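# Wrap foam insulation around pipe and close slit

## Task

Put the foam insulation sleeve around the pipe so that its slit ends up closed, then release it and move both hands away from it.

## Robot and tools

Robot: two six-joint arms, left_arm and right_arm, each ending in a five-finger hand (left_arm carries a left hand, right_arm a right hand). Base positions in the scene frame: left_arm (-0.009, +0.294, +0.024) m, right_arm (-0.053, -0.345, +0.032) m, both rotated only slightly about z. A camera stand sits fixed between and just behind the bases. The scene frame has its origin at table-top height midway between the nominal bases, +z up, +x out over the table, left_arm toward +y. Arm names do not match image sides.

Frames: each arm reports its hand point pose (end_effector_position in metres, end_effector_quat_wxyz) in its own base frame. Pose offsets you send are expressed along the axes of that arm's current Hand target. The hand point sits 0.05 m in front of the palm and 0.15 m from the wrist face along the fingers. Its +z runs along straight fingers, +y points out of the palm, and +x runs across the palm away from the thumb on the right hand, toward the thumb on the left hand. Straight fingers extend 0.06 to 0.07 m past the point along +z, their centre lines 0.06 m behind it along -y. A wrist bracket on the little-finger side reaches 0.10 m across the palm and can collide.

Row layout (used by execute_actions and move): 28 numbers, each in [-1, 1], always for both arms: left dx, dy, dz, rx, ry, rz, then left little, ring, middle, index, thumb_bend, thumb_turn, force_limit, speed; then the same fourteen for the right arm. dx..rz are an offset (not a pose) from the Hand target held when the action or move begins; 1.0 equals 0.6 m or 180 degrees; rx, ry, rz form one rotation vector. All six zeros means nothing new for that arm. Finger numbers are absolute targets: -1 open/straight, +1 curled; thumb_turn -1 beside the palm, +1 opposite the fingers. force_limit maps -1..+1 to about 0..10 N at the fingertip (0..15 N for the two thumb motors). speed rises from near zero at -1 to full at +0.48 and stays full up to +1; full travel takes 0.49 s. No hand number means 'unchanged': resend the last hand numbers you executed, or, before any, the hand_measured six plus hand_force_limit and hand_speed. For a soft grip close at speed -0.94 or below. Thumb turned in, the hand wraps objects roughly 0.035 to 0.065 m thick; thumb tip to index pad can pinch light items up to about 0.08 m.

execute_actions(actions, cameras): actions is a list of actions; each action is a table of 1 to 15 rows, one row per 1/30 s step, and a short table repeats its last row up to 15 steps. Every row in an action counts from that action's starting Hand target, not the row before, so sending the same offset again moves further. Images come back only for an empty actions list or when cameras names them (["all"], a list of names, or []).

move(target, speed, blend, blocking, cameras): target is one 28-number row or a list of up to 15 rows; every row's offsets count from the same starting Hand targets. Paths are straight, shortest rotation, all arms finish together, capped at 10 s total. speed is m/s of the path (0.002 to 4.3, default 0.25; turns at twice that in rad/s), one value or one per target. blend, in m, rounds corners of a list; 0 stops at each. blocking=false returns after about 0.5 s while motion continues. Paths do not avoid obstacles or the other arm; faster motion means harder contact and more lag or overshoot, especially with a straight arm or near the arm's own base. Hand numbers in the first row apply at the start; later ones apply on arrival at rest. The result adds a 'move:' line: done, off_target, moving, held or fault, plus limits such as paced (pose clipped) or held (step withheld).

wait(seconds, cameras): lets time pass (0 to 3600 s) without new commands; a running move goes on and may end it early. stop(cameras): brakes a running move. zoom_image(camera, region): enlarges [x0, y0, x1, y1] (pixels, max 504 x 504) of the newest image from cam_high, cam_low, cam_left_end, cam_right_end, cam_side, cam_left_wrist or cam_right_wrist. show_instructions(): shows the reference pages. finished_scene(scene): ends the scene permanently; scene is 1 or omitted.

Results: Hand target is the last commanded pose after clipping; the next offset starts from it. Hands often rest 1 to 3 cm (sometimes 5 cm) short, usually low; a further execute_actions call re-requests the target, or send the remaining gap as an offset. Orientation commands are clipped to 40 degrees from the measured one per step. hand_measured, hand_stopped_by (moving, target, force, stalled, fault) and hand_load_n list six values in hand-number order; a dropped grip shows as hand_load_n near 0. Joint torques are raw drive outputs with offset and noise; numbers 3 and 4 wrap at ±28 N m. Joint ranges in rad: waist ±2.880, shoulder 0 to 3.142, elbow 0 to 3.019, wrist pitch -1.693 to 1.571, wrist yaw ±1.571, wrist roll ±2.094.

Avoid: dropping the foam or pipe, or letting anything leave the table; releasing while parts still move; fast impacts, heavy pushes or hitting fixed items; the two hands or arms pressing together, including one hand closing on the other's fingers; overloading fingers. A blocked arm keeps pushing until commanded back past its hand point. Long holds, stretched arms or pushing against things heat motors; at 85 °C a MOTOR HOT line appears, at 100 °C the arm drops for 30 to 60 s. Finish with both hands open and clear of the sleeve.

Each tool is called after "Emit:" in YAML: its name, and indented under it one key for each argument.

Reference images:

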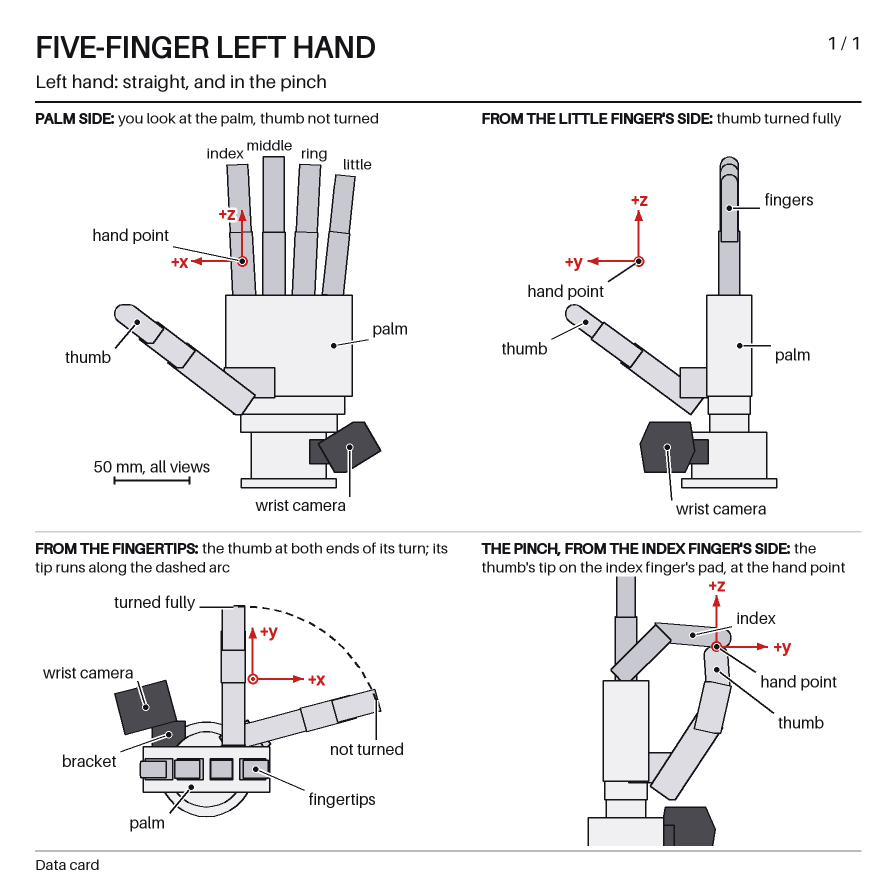

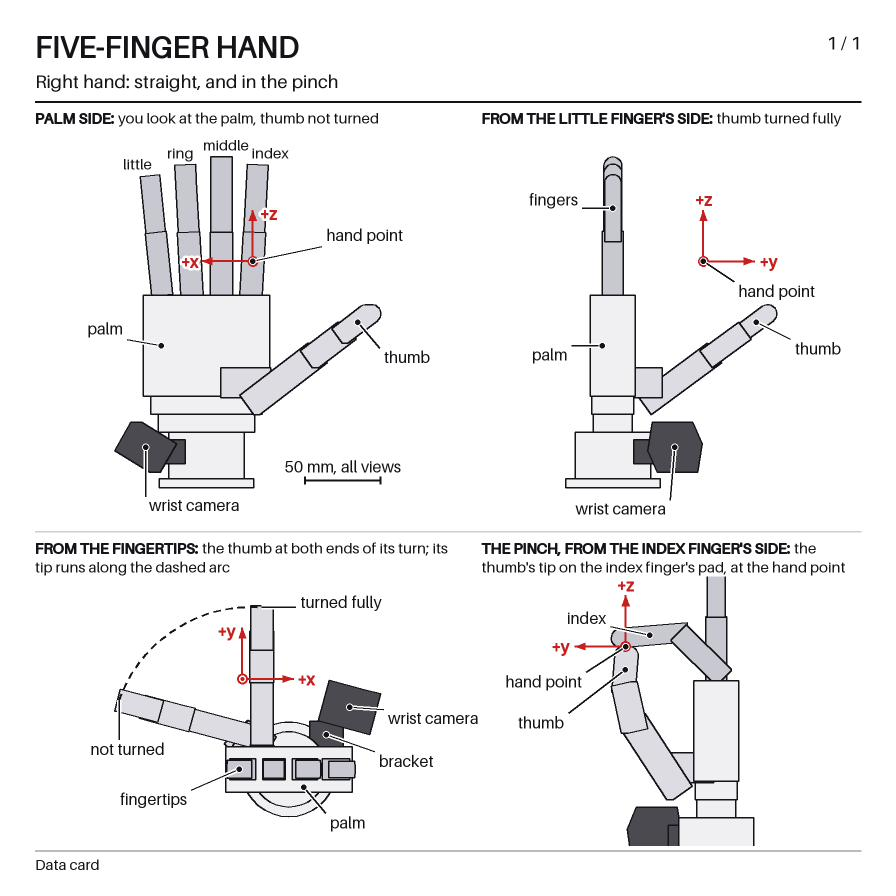

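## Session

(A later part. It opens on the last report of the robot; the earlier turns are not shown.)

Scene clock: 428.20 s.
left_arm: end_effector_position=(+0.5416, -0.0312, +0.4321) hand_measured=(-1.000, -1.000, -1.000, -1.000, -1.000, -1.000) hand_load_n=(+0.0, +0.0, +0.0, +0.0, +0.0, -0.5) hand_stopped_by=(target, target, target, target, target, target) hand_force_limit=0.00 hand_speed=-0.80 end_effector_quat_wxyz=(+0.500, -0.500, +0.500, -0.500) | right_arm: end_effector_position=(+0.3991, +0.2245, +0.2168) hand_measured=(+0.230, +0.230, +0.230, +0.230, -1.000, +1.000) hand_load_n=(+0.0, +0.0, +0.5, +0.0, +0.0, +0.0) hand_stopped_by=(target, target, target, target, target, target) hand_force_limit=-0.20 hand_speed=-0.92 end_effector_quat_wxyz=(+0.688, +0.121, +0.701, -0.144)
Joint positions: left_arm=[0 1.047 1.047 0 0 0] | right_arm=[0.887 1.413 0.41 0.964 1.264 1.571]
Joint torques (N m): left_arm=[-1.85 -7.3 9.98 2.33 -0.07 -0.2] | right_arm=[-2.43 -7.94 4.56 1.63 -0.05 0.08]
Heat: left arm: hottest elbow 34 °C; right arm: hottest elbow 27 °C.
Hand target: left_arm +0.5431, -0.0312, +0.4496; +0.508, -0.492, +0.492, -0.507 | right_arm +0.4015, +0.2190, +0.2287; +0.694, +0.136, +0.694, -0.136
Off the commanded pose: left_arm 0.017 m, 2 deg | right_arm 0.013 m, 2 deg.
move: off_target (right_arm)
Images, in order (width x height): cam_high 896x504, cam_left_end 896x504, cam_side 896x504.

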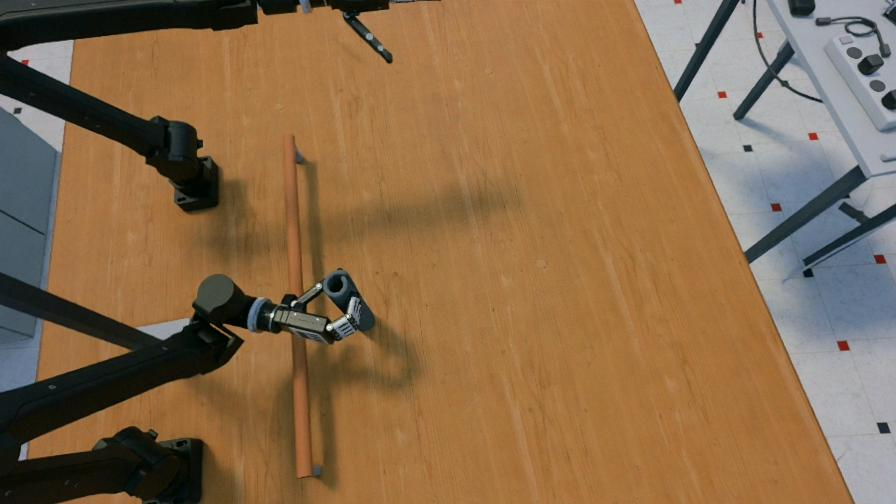

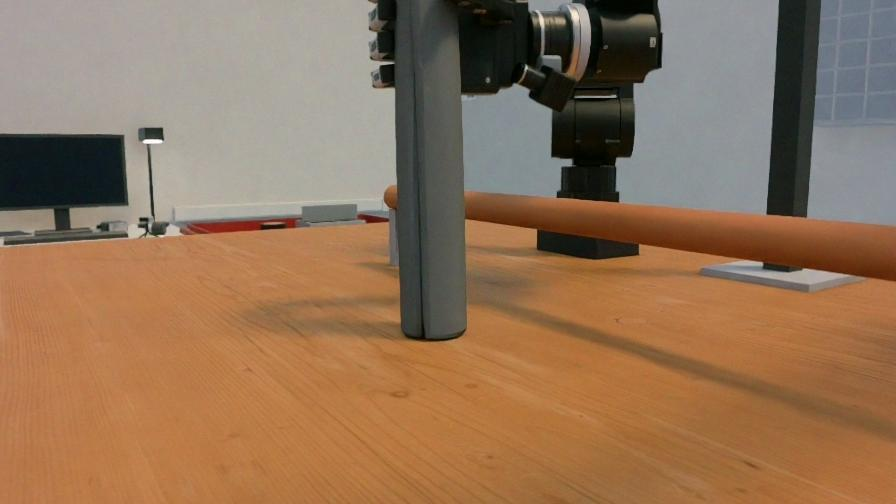

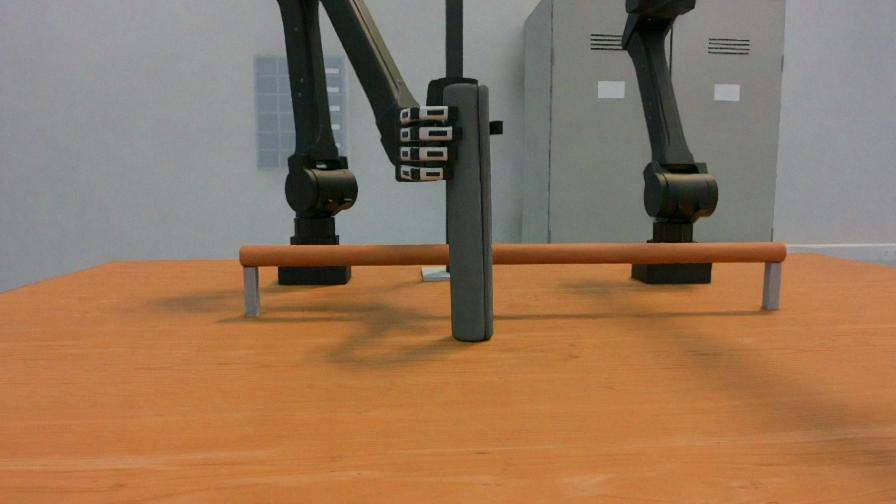

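Emit:
move:
  target:
    - [0,0,0,0,0,0,-1,-1,-1,-1,-1,-1,0,-0.8,0,0,0.001,0,0,0,0.26,0.26,0.26,0.26,-1,1,-0.2,-0.92]
    - [0,0,0,0,0,0,-1,-1,-1,-1,-1,-1,0,-0.8,-0.05,0,0.001,0,0,0,0.26,0.26,0.26,0.26,-1,1,-0.2,-0.92]
  speed: 0.04
  cameras: ["cam_side","cam_left_end","cam_high"]

Emit:
zoom_image:
  camera: "cam_high"
  region: [290, 240, 390, 340]

Scene clock: 430.93 s.
left_arm: end_effector_position=(+0.5416, -0.0312, +0.4321) hand_measured=(-1.000, -1.000, -1.000, -1.000, -1.000, -1.000) hand_load_n=(-0.5, +0.0, +0.0, +0.0, +0.0, -0.5) hand_stopped_by=(target, target, target, target, target, target) hand_force_limit=0.00 hand_speed=-0.80 end_effector_quat_wxyz=(+0.500, -0.500, +0.500, -0.500) | right_arm: end_effector_position=(+0.3945, +0.2180, +0.2388) hand_measured=(+0.260, +0.260, +0.260, +0.260, -1.000, +1.000) hand_load_n=(+0.0, +0.5, +1.0, +0.5, +0.0, +0.0) hand_stopped_by=(target, target, target, target, target, target) hand_force_limit=-0.20 hand_speed=-0.92 end_effector_quat_wxyz=(+0.688, +0.119, +0.701, -0.146)
Joint positions: left_arm=[0 1.047 1.047 0 0 0] | right_arm=[0.885 1.305 0.41 0.856 1.262 1.567]
Joint torques (N m): left_arm=[-1.55 -6.95 9.94 2.29 -0.07 -0.2] | right_arm=[-2.43 -7.94 6.99 0.65 -0.04 0.1]
Heat: left arm: hottest elbow 34 °C; right arm: hottest elbow 27 °C.
Hand target: left_arm +0.5431, -0.0312, +0.4496; +0.508, -0.492, +0.492, -0.507 | right_arm +0.4021, +0.2187, +0.2587; +0.694, +0.136, +0.694, -0.136
Off the commanded pose: left_arm 0.017 m, 2 deg | right_arm 0.021 m, 3 deg.
move: off_target (right_arm)
Images, in order (width x height): cam_high 896x504, cam_left_end 896x504, cam_side 896x504.

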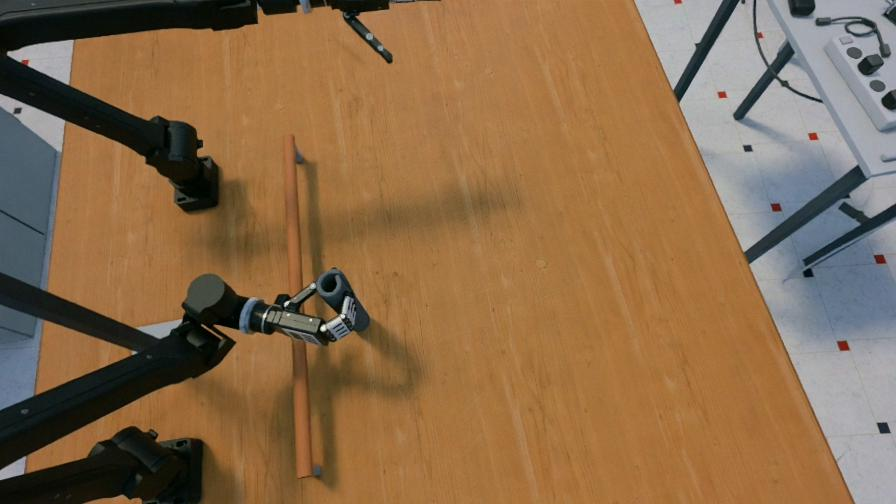

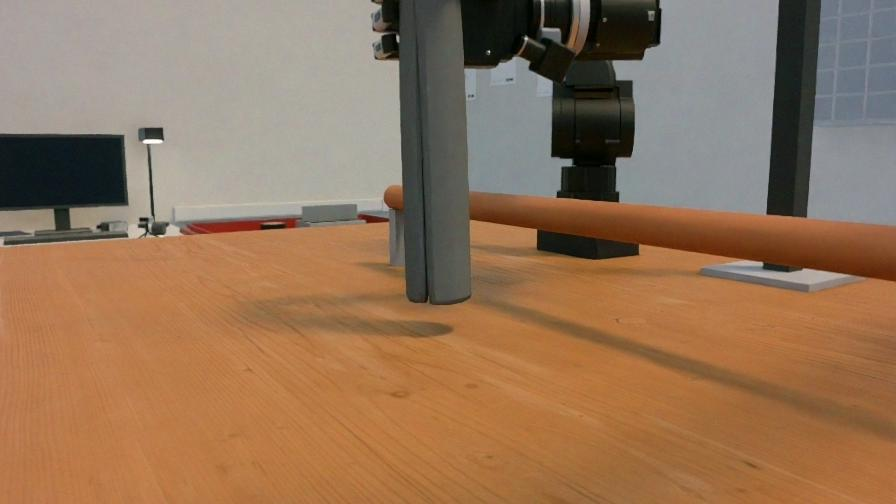

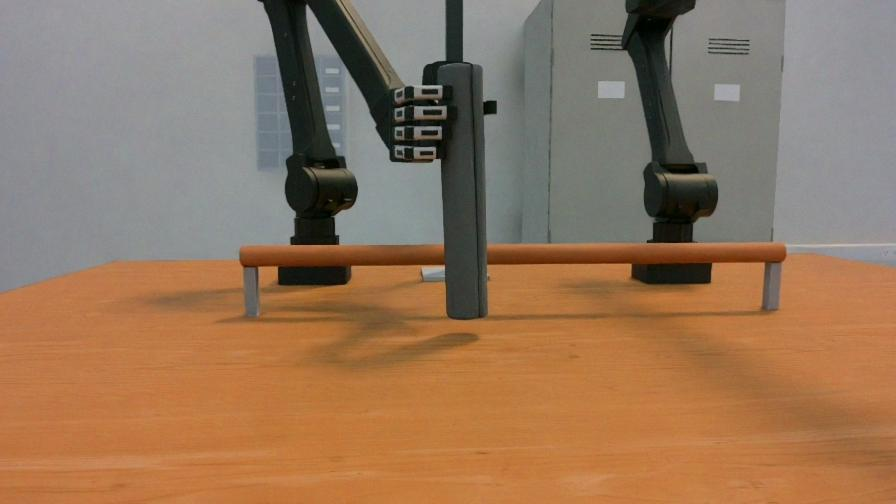

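Scaled by 5.040.

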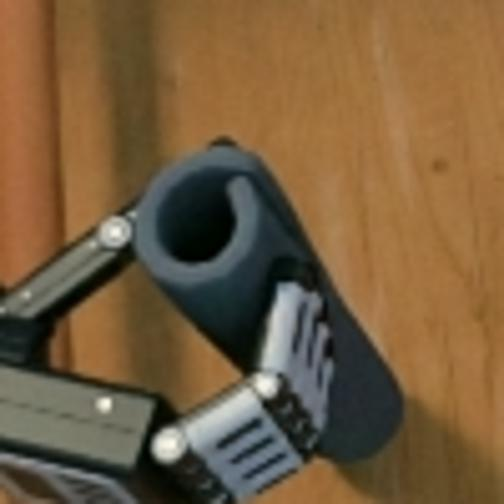

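Emit:
zoom_image:
  camera: "cam_side"
  region: [380, 50, 560, 340]

Emit:
zoom_image:
  camera: "cam_left_end"
  region: [360, 0, 520, 320]

Scaled by 1.738.

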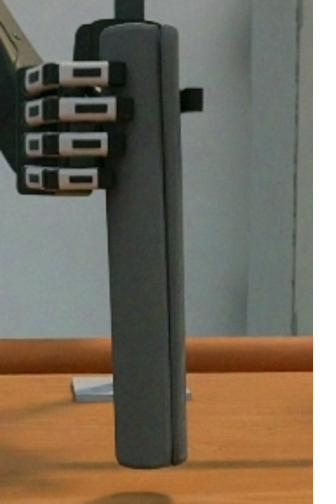

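Scaled by 1.575.

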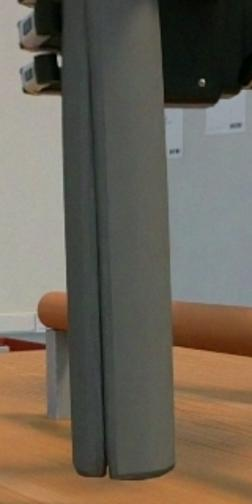

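Emit:
move:
  target:
    - [0,0,0,0,0,0,-1,-1,-1,-1,-1,-1,0,-0.8,0,0,0,0,0,0,0.28,0.28,0.28,0.28,-1,1,-0.2,-0.92]
    - [0,0,0,0,0,0,-1,-1,-1,-1,-1,-1,0,-0.8,-0.1167,0.0605,-0.0283,0,0,0,0.28,0.28,0.28,0.28,-1,1,-0.2,-0.92]
    - [0,0,0,0,0,0,-1,-1,-1,-1,-1,-1,0,-0.8,-0.1167,0.1096,-0.0843,-0.119,0.0024,-0.258,0.28,0.28,0.28,0.28,-1,1,-0.2,-0.92]
  speed: 0.15
  blend: [0,0.02,0]
  cameras: ["cam_side","cam_left_end","cam_high"]

Scene clock: 436.73 s.
left_arm: end_effector_position=(+0.5416, -0.0312, +0.4321) hand_measured=(-1.000, -1.000, -1.000, -1.000, -1.000, -1.000) hand_load_n=(+0.0, +0.0, +0.0, +0.0, +0.0, -0.5) hand_stopped_by=(target, target, target, target, target, target) hand_force_limit=0.00 hand_speed=-0.80 end_effector_quat_wxyz=(+0.500, -0.500, +0.500, -0.500) | right_arm: end_effector_position=(+0.3723, +0.2986, +0.2949) hand_measured=(+0.280, +0.280, +0.280, +0.280, -1.000, +1.000) hand_load_n=(+0.0, +0.5, +1.0, +0.5, +0.0, +0.5) hand_stopped_by=(target, target, target, target, target, target) hand_force_limit=-0.20 hand_speed=-0.92 end_effector_quat_wxyz=(+0.580, -0.293, +0.709, -0.274)
Joint positions: left_arm=[0 1.047 1.047 0 0 0] | right_arm=[0.932 0.983 0.698 -0.03 0.96 0.998]
Joint torques (N m): left_arm=[-1.79 -6.89 9.98 2.35 -0.07 -0.21] | right_arm=[-2.61 -6.24 10.28 0.81 0.1 0]
Heat: left arm: hottest elbow 34 °C; right arm: hottest elbow 28 °C.
Hand target: left_arm +0.5431, -0.0312, +0.4496; +0.508, -0.492, +0.492, -0.507 | right_arm +0.3800, +0.2987, +0.3286; +0.595, -0.274, +0.706, -0.268
Off the commanded pose: left_arm 0.017 m, 2 deg | right_arm 0.035 m, 3 deg.
move: off_target (right_arm)
Images, in order (width x height): cam_high 896x504, cam_left_end 896x504, cam_side 896x504.

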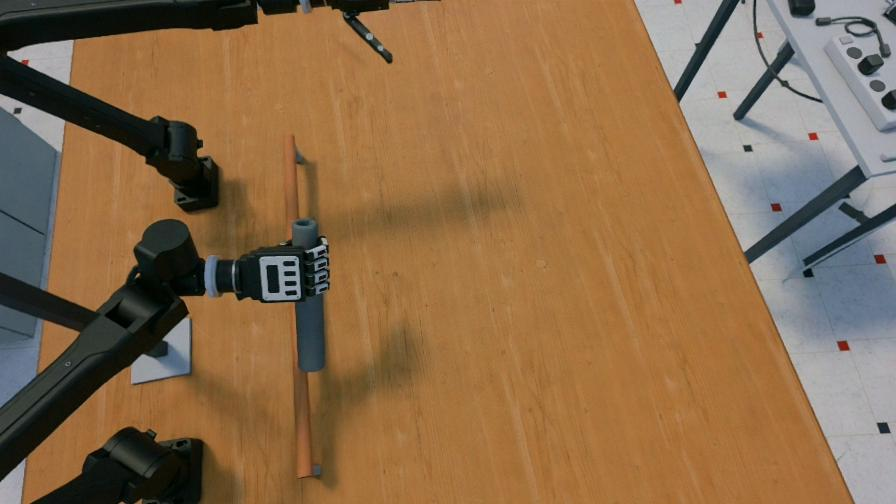

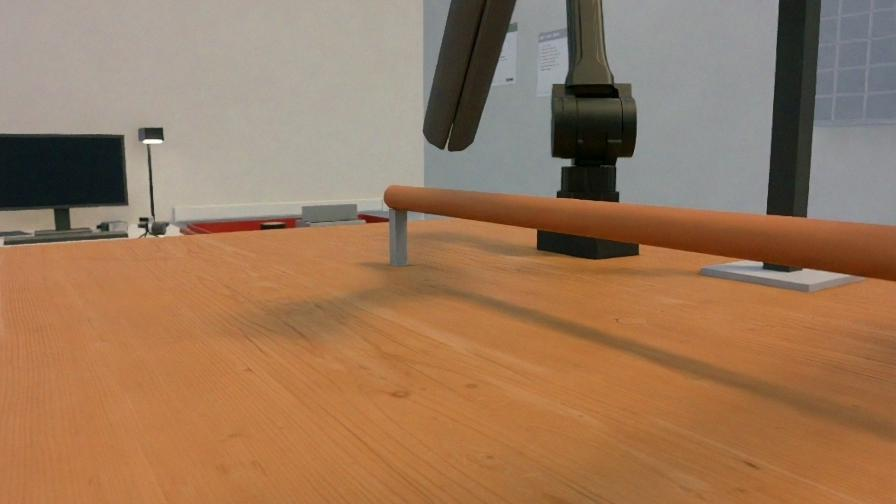

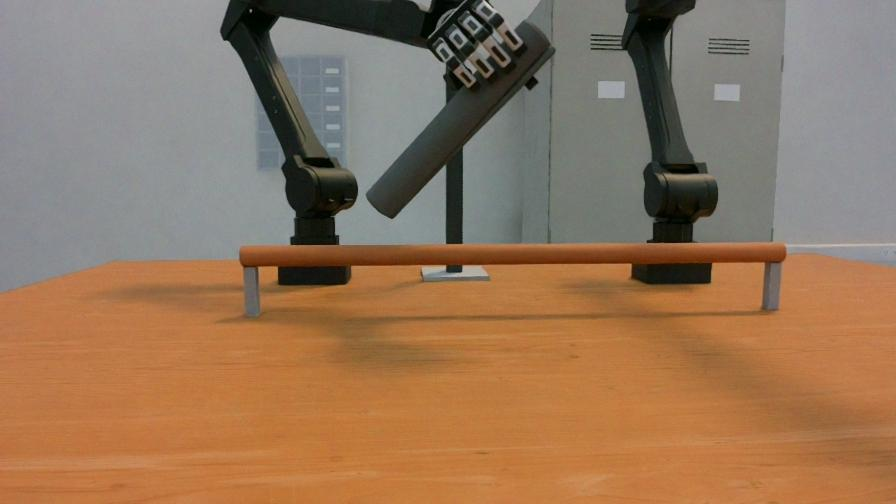

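Emit:
move:
  target: [0,0,0,0,0,0,-1,-1,-1,-1,-1,-1,0,-0.8,-0.0636,0.0740,-0.0546,-0.119,0.0024,-0.258,0.28,0.28,0.28,0.28,-1,1,-0.2,-0.92]
  speed: 0.15
  cameras: ["cam_side","cam_left_end","cam_right_end","cam_high"]

Scene clock: 440.57 s.
left_arm: end_effector_position=(+0.5416, -0.0312, +0.4321) hand_measured=(-1.000, -1.000, -1.000, -1.000, -1.000, -1.000) hand_load_n=(+0.0, -0.5, +0.0, +0.0, +0.0, -0.5) hand_stopped_by=(target, target, target, target, target, target) hand_force_limit=0.00 hand_speed=-0.80 end_effector_quat_wxyz=(+0.500, -0.500, +0.500, -0.500) | right_arm: end_effector_position=(+0.3491, +0.3458, +0.3082) hand_measured=(+0.280, +0.280, +0.280, +0.280, -1.000, +1.000) hand_load_n=(+0.0, +0.5, +1.0, +1.0, +0.0, +0.5) hand_stopped_by=(target, target, target, target, target, target) hand_force_limit=-0.20 hand_speed=-0.92 end_effector_quat_wxyz=(-0.366, +0.631, -0.586, +0.353)
Joint positions: left_arm=[0 1.047 1.047 0 0 0] | right_arm=[0.973 1.17 1.169 -0.737 0.769 0.545]
Joint torques (N m): left_arm=[-1.55 -7.18 9.95 2.33 -0.06 -0.21] | right_arm=[-0.26 -7.12 10.43 0.77 0.26 -0.03]
Heat: left arm: hottest elbow 34 °C; right arm: hottest elbow 28 °C.
Hand target: left_arm +0.5431, -0.0312, +0.4496; +0.508, -0.492, +0.492, -0.507 | right_arm +0.3501, +0.3587, +0.3289; -0.379, +0.630, -0.580, +0.349
Off the commanded pose: left_arm 0.017 m, 2 deg | right_arm 0.024 m, 2 deg.
move: off_target (right_arm)
Images, in order (width x height): cam_high 896x504, cam_left_end 896x504, cam_right_end 896x504, cam_side 896x504.

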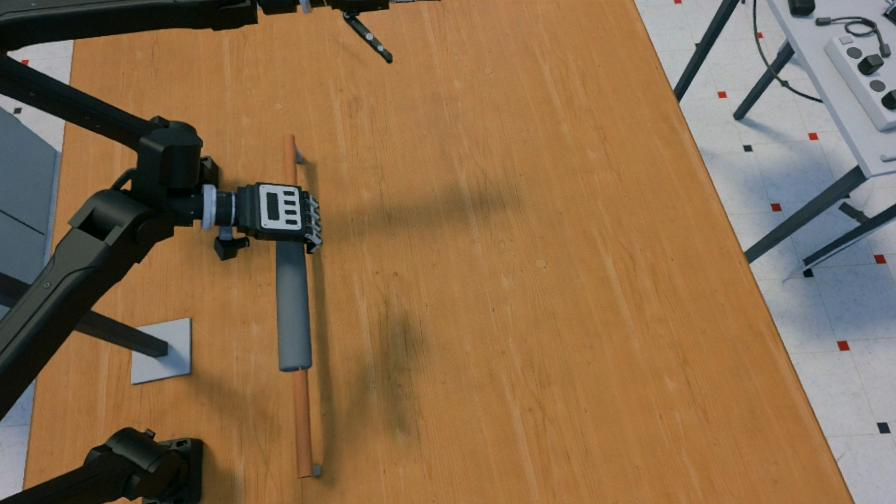

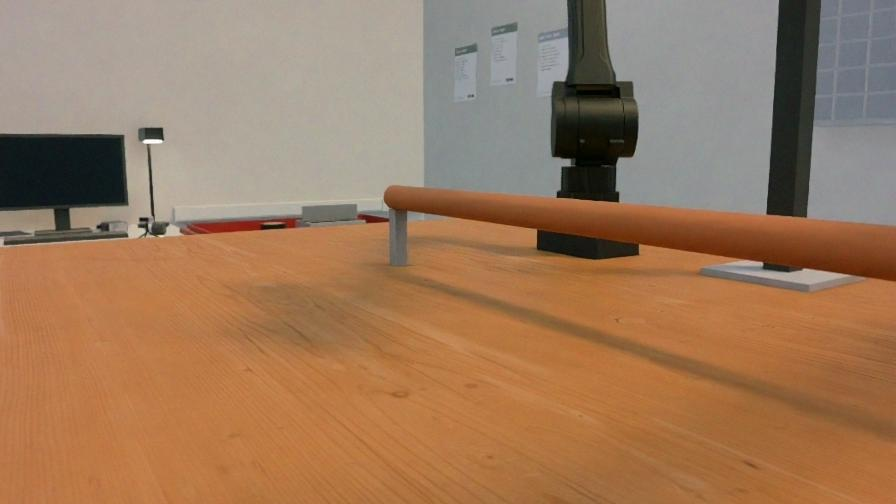

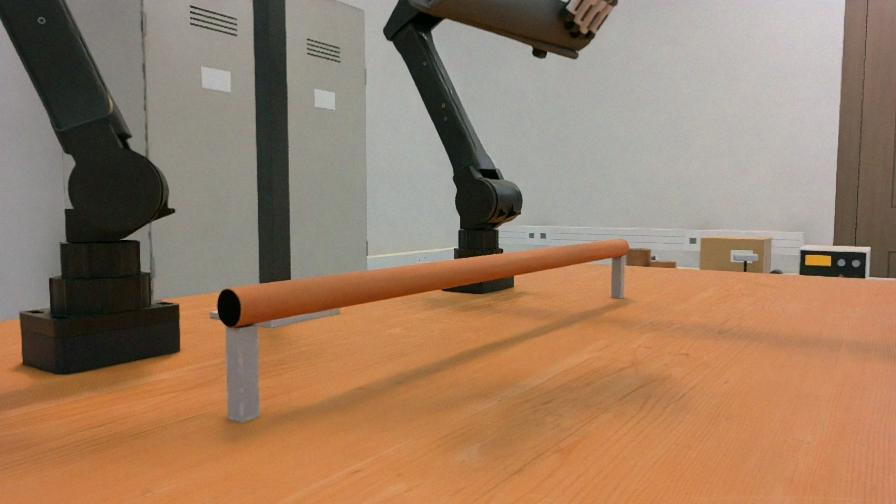

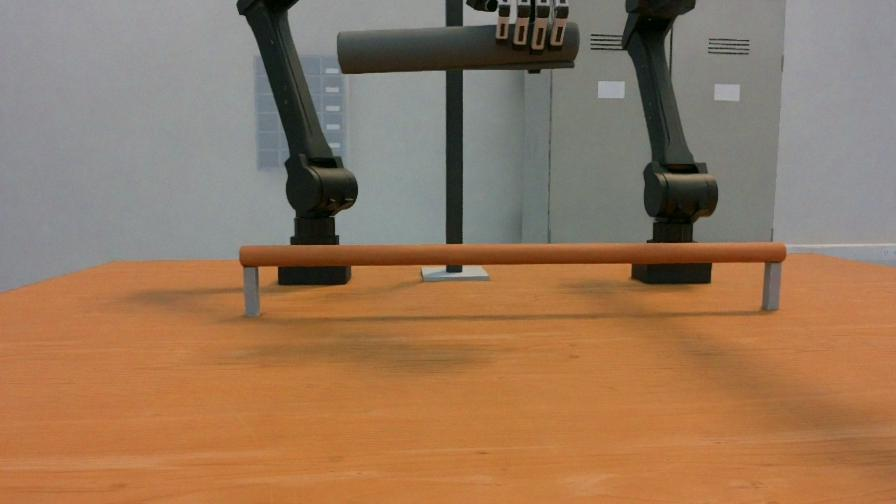

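I'll check the current slit orientation and pose before descending.

Emit:
execute_actions:
  actions: []
  cameras: ["cam_high","cam_side","cam_right_end"]

Scene clock: 441.53 s.
left_arm: end_effector_position=(+0.5416, -0.0312, +0.4321) hand_measured=(-1.000, -1.000, -1.000, -1.000, -1.000, -1.000) hand_load_n=(+0.0, +0.0, +0.0, +0.0, +0.0, -0.5) hand_stopped_by=(target, target, target, target, target, target) hand_force_limit=0.00 hand_speed=-0.80 end_effector_quat_wxyz=(+0.500, -0.500, +0.500, -0.500) | right_arm: end_effector_position=(+0.3491, +0.3458, +0.3081) hand_measured=(+0.280, +0.280, +0.280, +0.280, -1.000, +1.000) hand_load_n=(+0.0, +0.5, +1.0, +1.0, +0.0, +0.5) hand_stopped_by=(target, target, target, target, target, target) hand_force_limit=-0.20 hand_speed=-0.92 end_effector_quat_wxyz=(-0.366, +0.631, -0.586, +0.353)
Joint positions: left_arm=[0 1.047 1.047 0 0 0] | right_arm=[0.973 1.17 1.169 -0.737 0.769 0.545]
Joint velocities: within noise
Joint torques (N m): left_arm=[-1.79 -6.95 9.96 2.3 -0.09 -0.2] | right_arm=[0.03 -6.83 10.51 0.7 0.26 -0.04]
Motor temperatures (°C): left_arm=[24 25 34 27 22 24] | right_arm=[26 24 28 22 23 25]
Heat: left arm: hottest elbow 34 °C; right arm: hottest elbow 28 °C.
Hand target: left_arm +0.5431, -0.0312, +0.4496; +0.508, -0.492, +0.492, -0.507 | right_arm +0.3501, +0.3586, +0.3288; -0.379, +0.630, -0.580, +0.349
Off the commanded pose: left_arm 0.017 m, 2 deg | right_arm 0.024 m, 2 deg.
Images, in order (width x height): cam_high 896x504, cam_right_end 896x504, cam_side 896x504.

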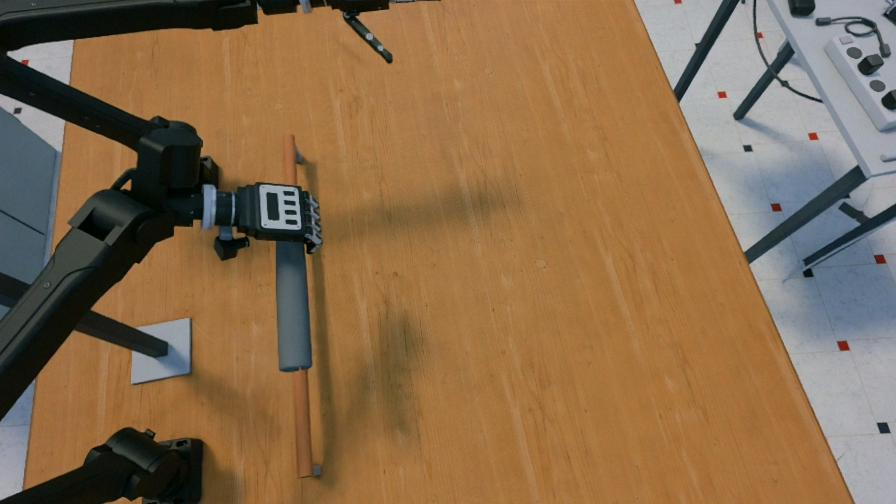

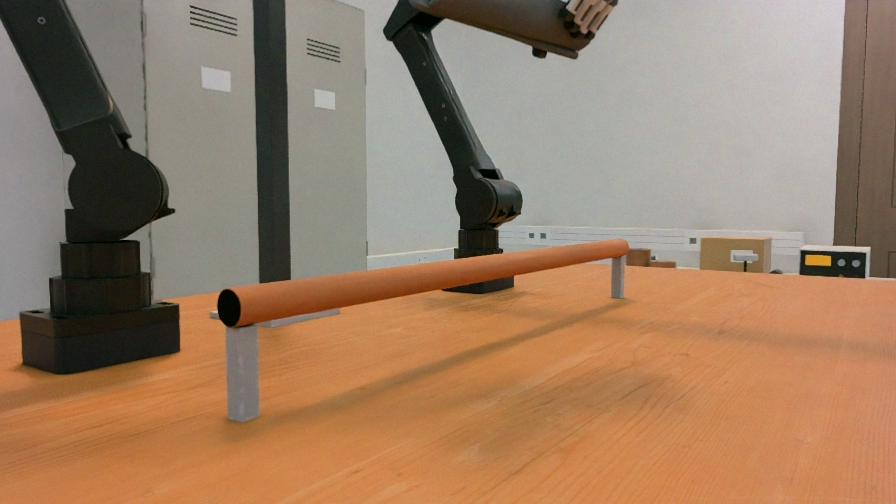

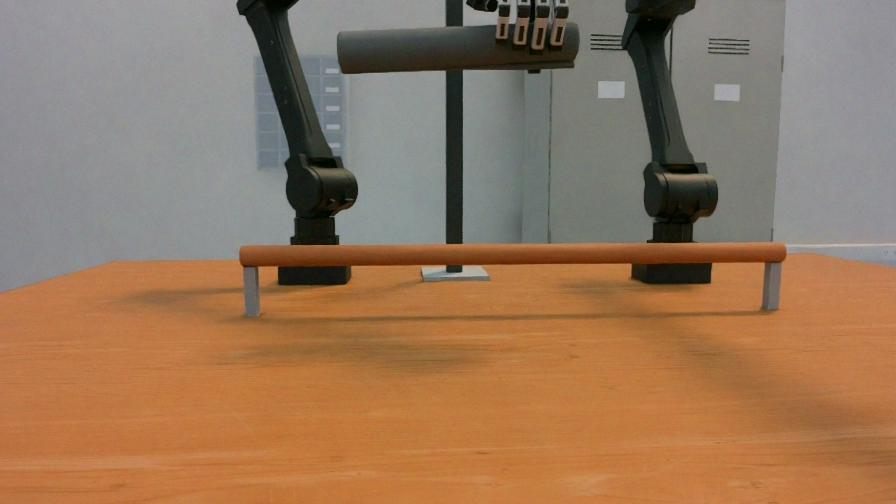

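Emit:
zoom_image:
  camera: "cam_side"
  region: [320, 0, 600, 100]

Emit:
zoom_image:
  camera: "cam_high"
  region: [260, 330, 340, 390]

Scaled by 1.800.

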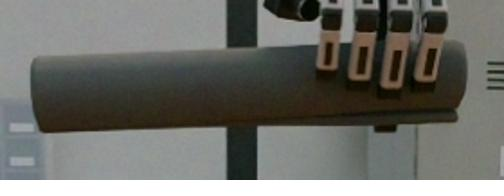

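Scaled by 6.300.

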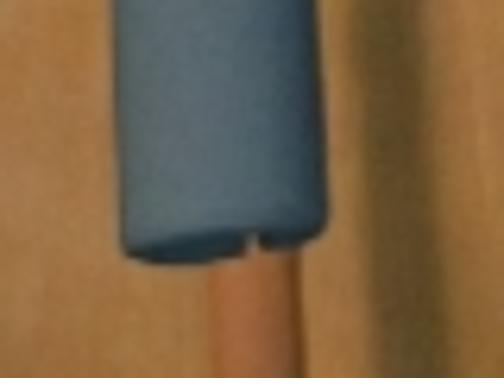

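Emit:
move:
  target: [0,0,0,0,0,0,-1,-1,-1,-1,-1,-1,0,-0.8,-0.0405,0.2073,-0.0075,-0.028,0.0175,-0.0388,0.28,0.28,0.28,0.28,-1,1,-0.2,-0.92]
  speed: 0.1
  cameras: ["cam_high","cam_side"]

Scene clock: 444.77 s.
left_arm: end_effector_position=(+0.5416, -0.0312, +0.4321) hand_measured=(-1.000, -1.000, -1.000, -1.000, -1.000, -1.000) hand_load_n=(+0.0, +0.0, +0.0, +0.0, +0.0, +0.0) hand_stopped_by=(target, target, target, target, target, target) hand_force_limit=0.00 hand_speed=-0.80 end_effector_quat_wxyz=(+0.500, -0.500, +0.500, -0.500) | right_arm: end_effector_position=(+0.2893, +0.3730, +0.2199) hand_measured=(+0.280, +0.280, +0.280, +0.280, -1.000, +1.000) hand_load_n=(+0.0, +0.5, +1.0, +0.5, +0.5, +0.5) hand_stopped_by=(target, target, target, target, target, target) hand_force_limit=-0.20 hand_speed=-0.92 end_effector_quat_wxyz=(-0.312, +0.670, -0.568, +0.363)
Joint positions: left_arm=[0 1.047 1.047 0 0 0] | right_arm=[1.142 1.259 1.073 -0.805 0.867 0.704]
Joint torques (N m): left_arm=[-1.67 -6.89 9.98 2.28 -0.08 -0.22] | right_arm=[-0.15 -7.88 7.45 0.32 0.61 0.15]
Heat: left arm: hottest elbow 34 °C; right arm: hottest elbow 28 °C.
Hand target: left_arm +0.5431, -0.0312, +0.4496; +0.508, -0.492, +0.492, -0.507 | right_arm +0.2862, +0.3778, +0.2211; -0.313, +0.671, -0.566, +0.363
Off the commanded pose: left_arm 0.017 m, 2 deg | right_arm 0.006 m, 0 deg.
move: done

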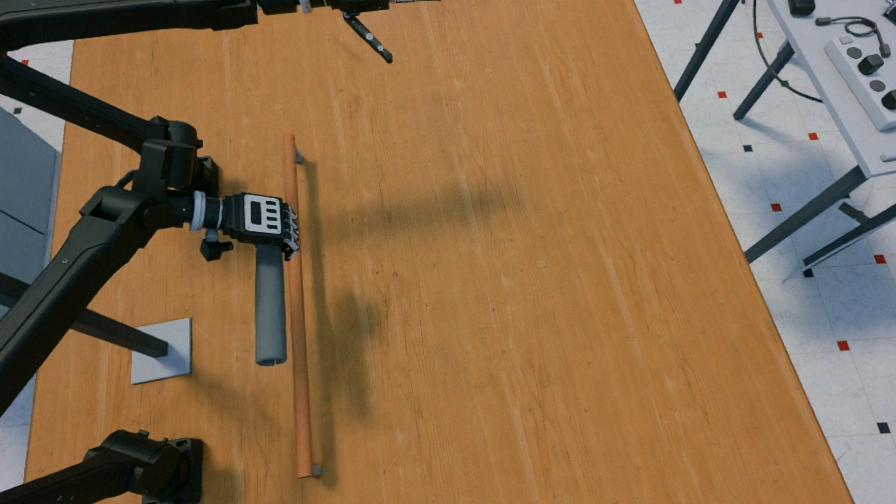

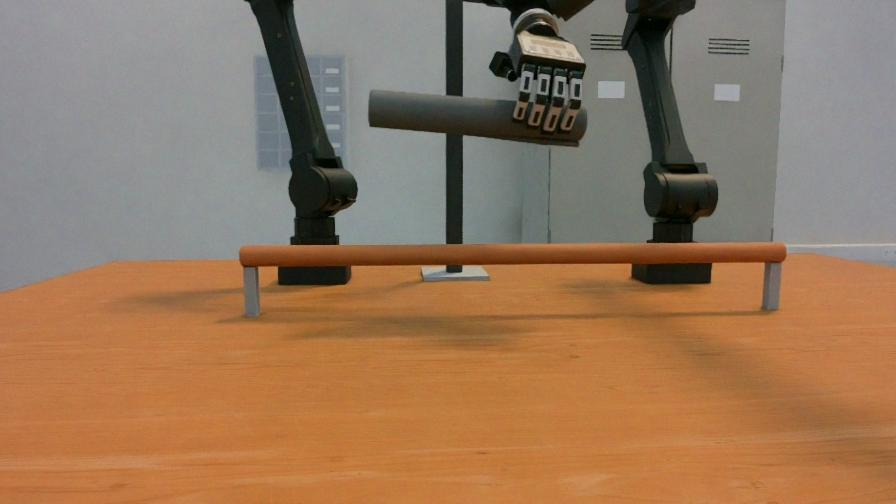

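Emit:
zoom_image:
  camera: "cam_high"
  region: [230, 230, 320, 380]

Emit:
zoom_image:
  camera: "cam_side"
  region: [350, 60, 610, 180]

Scaled by 3.360.

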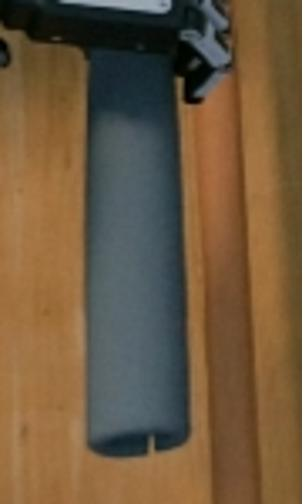

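Scaled by 1.938.

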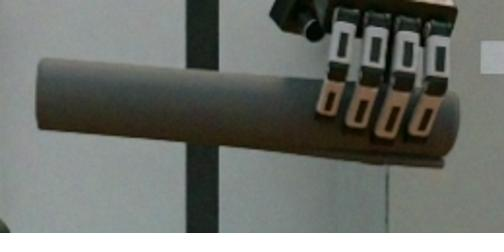

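Emit:
move:
  target: [0,0,0,0,0,0,-1,-1,-1,-1,-1,-1,0,-0.8,-0.0255,0.1593,0.1037,0,0,0,0.28,0.28,0.28,0.28,-1,1,-0.2,-0.92]
  speed: 0.06
  cameras: ["cam_high","cam_side","cam_right_end"]

Scene clock: 447.67 s.
left_arm: end_effector_position=(+0.5416, -0.0312, +0.4321) hand_measured=(-1.000, -1.000, -1.000, -1.000, -1.000, -1.000) hand_load_n=(+0.0, +0.0, +0.0, +0.0, +0.0, -0.5) hand_stopped_by=(target, target, target, target, target, target) hand_force_limit=0.00 hand_speed=-0.80 end_effector_quat_wxyz=(+0.500, -0.500, +0.500, -0.500) | right_arm: end_effector_position=(+0.2872, +0.3692, +0.1045) hand_measured=(+0.280, +0.280, +0.280, +0.280, -1.000, +1.000) hand_load_n=(+0.0, +0.5, +1.0, +1.0, +0.0, +0.5) hand_stopped_by=(target, target, target, target, target, target) hand_force_limit=-0.20 hand_speed=-0.92 end_effector_quat_wxyz=(-0.304, +0.673, -0.566, +0.365)
Joint positions: left_arm=[0 1.047 1.047 0 0 0] | right_arm=[1.143 1.37 0.858 -0.5 0.867 0.707]
Joint torques (N m): left_arm=[-1.67 -6.83 9.92 2.33 -0.06 -0.2] | right_arm=[-0.26 -7.65 6.43 1.37 0.59 0.08]
Heat: left arm: hottest elbow 34 °C; right arm: hottest elbow 28 °C.
Hand target: left_arm +0.5431, -0.0312, +0.4496; +0.508, -0.492, +0.492, -0.507 | right_arm +0.2860, +0.3780, +0.1060; -0.313, +0.671, -0.566, +0.362
Off the commanded pose: left_arm 0.017 m, 2 deg | right_arm 0.009 m, 1 deg.
move: done
Images, in order (width x height): cam_high 896x504, cam_right_end 896x504, cam_side 896x504.

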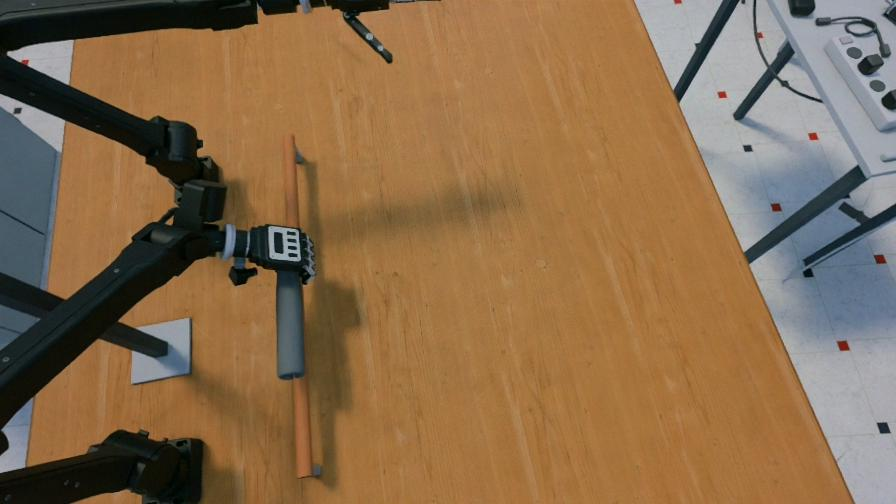

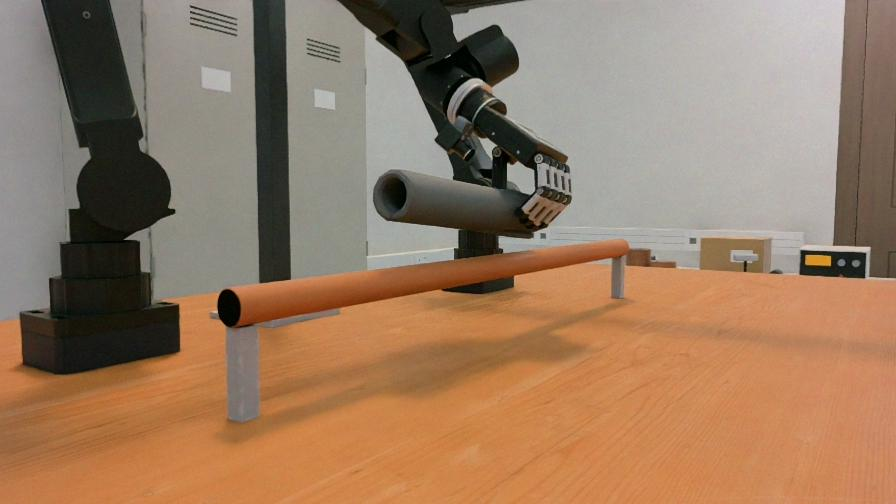

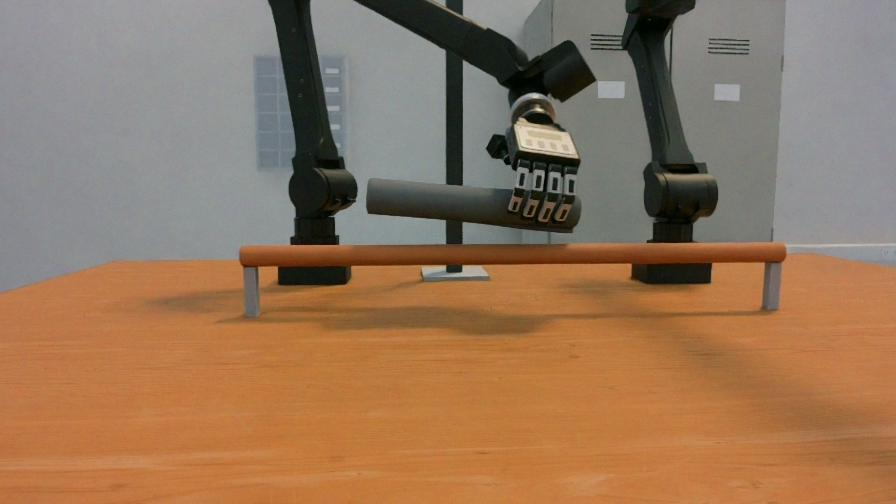

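Emit:
zoom_image:
  camera: "cam_high"
  region: [240, 240, 340, 400]

Emit:
zoom_image:
  camera: "cam_side"
  region: [350, 150, 610, 280]

Emit:
zoom_image:
  camera: "cam_right_end"
  region: [350, 130, 600, 290]

Scaled by 3.150.

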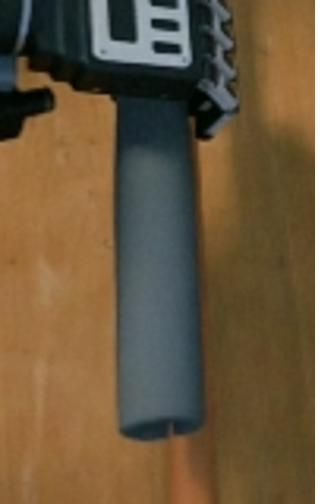

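Scaled by 1.938.

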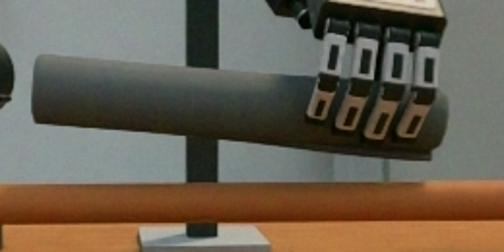

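Scaled by 2.016.

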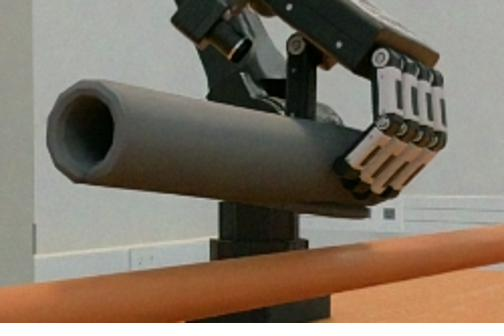

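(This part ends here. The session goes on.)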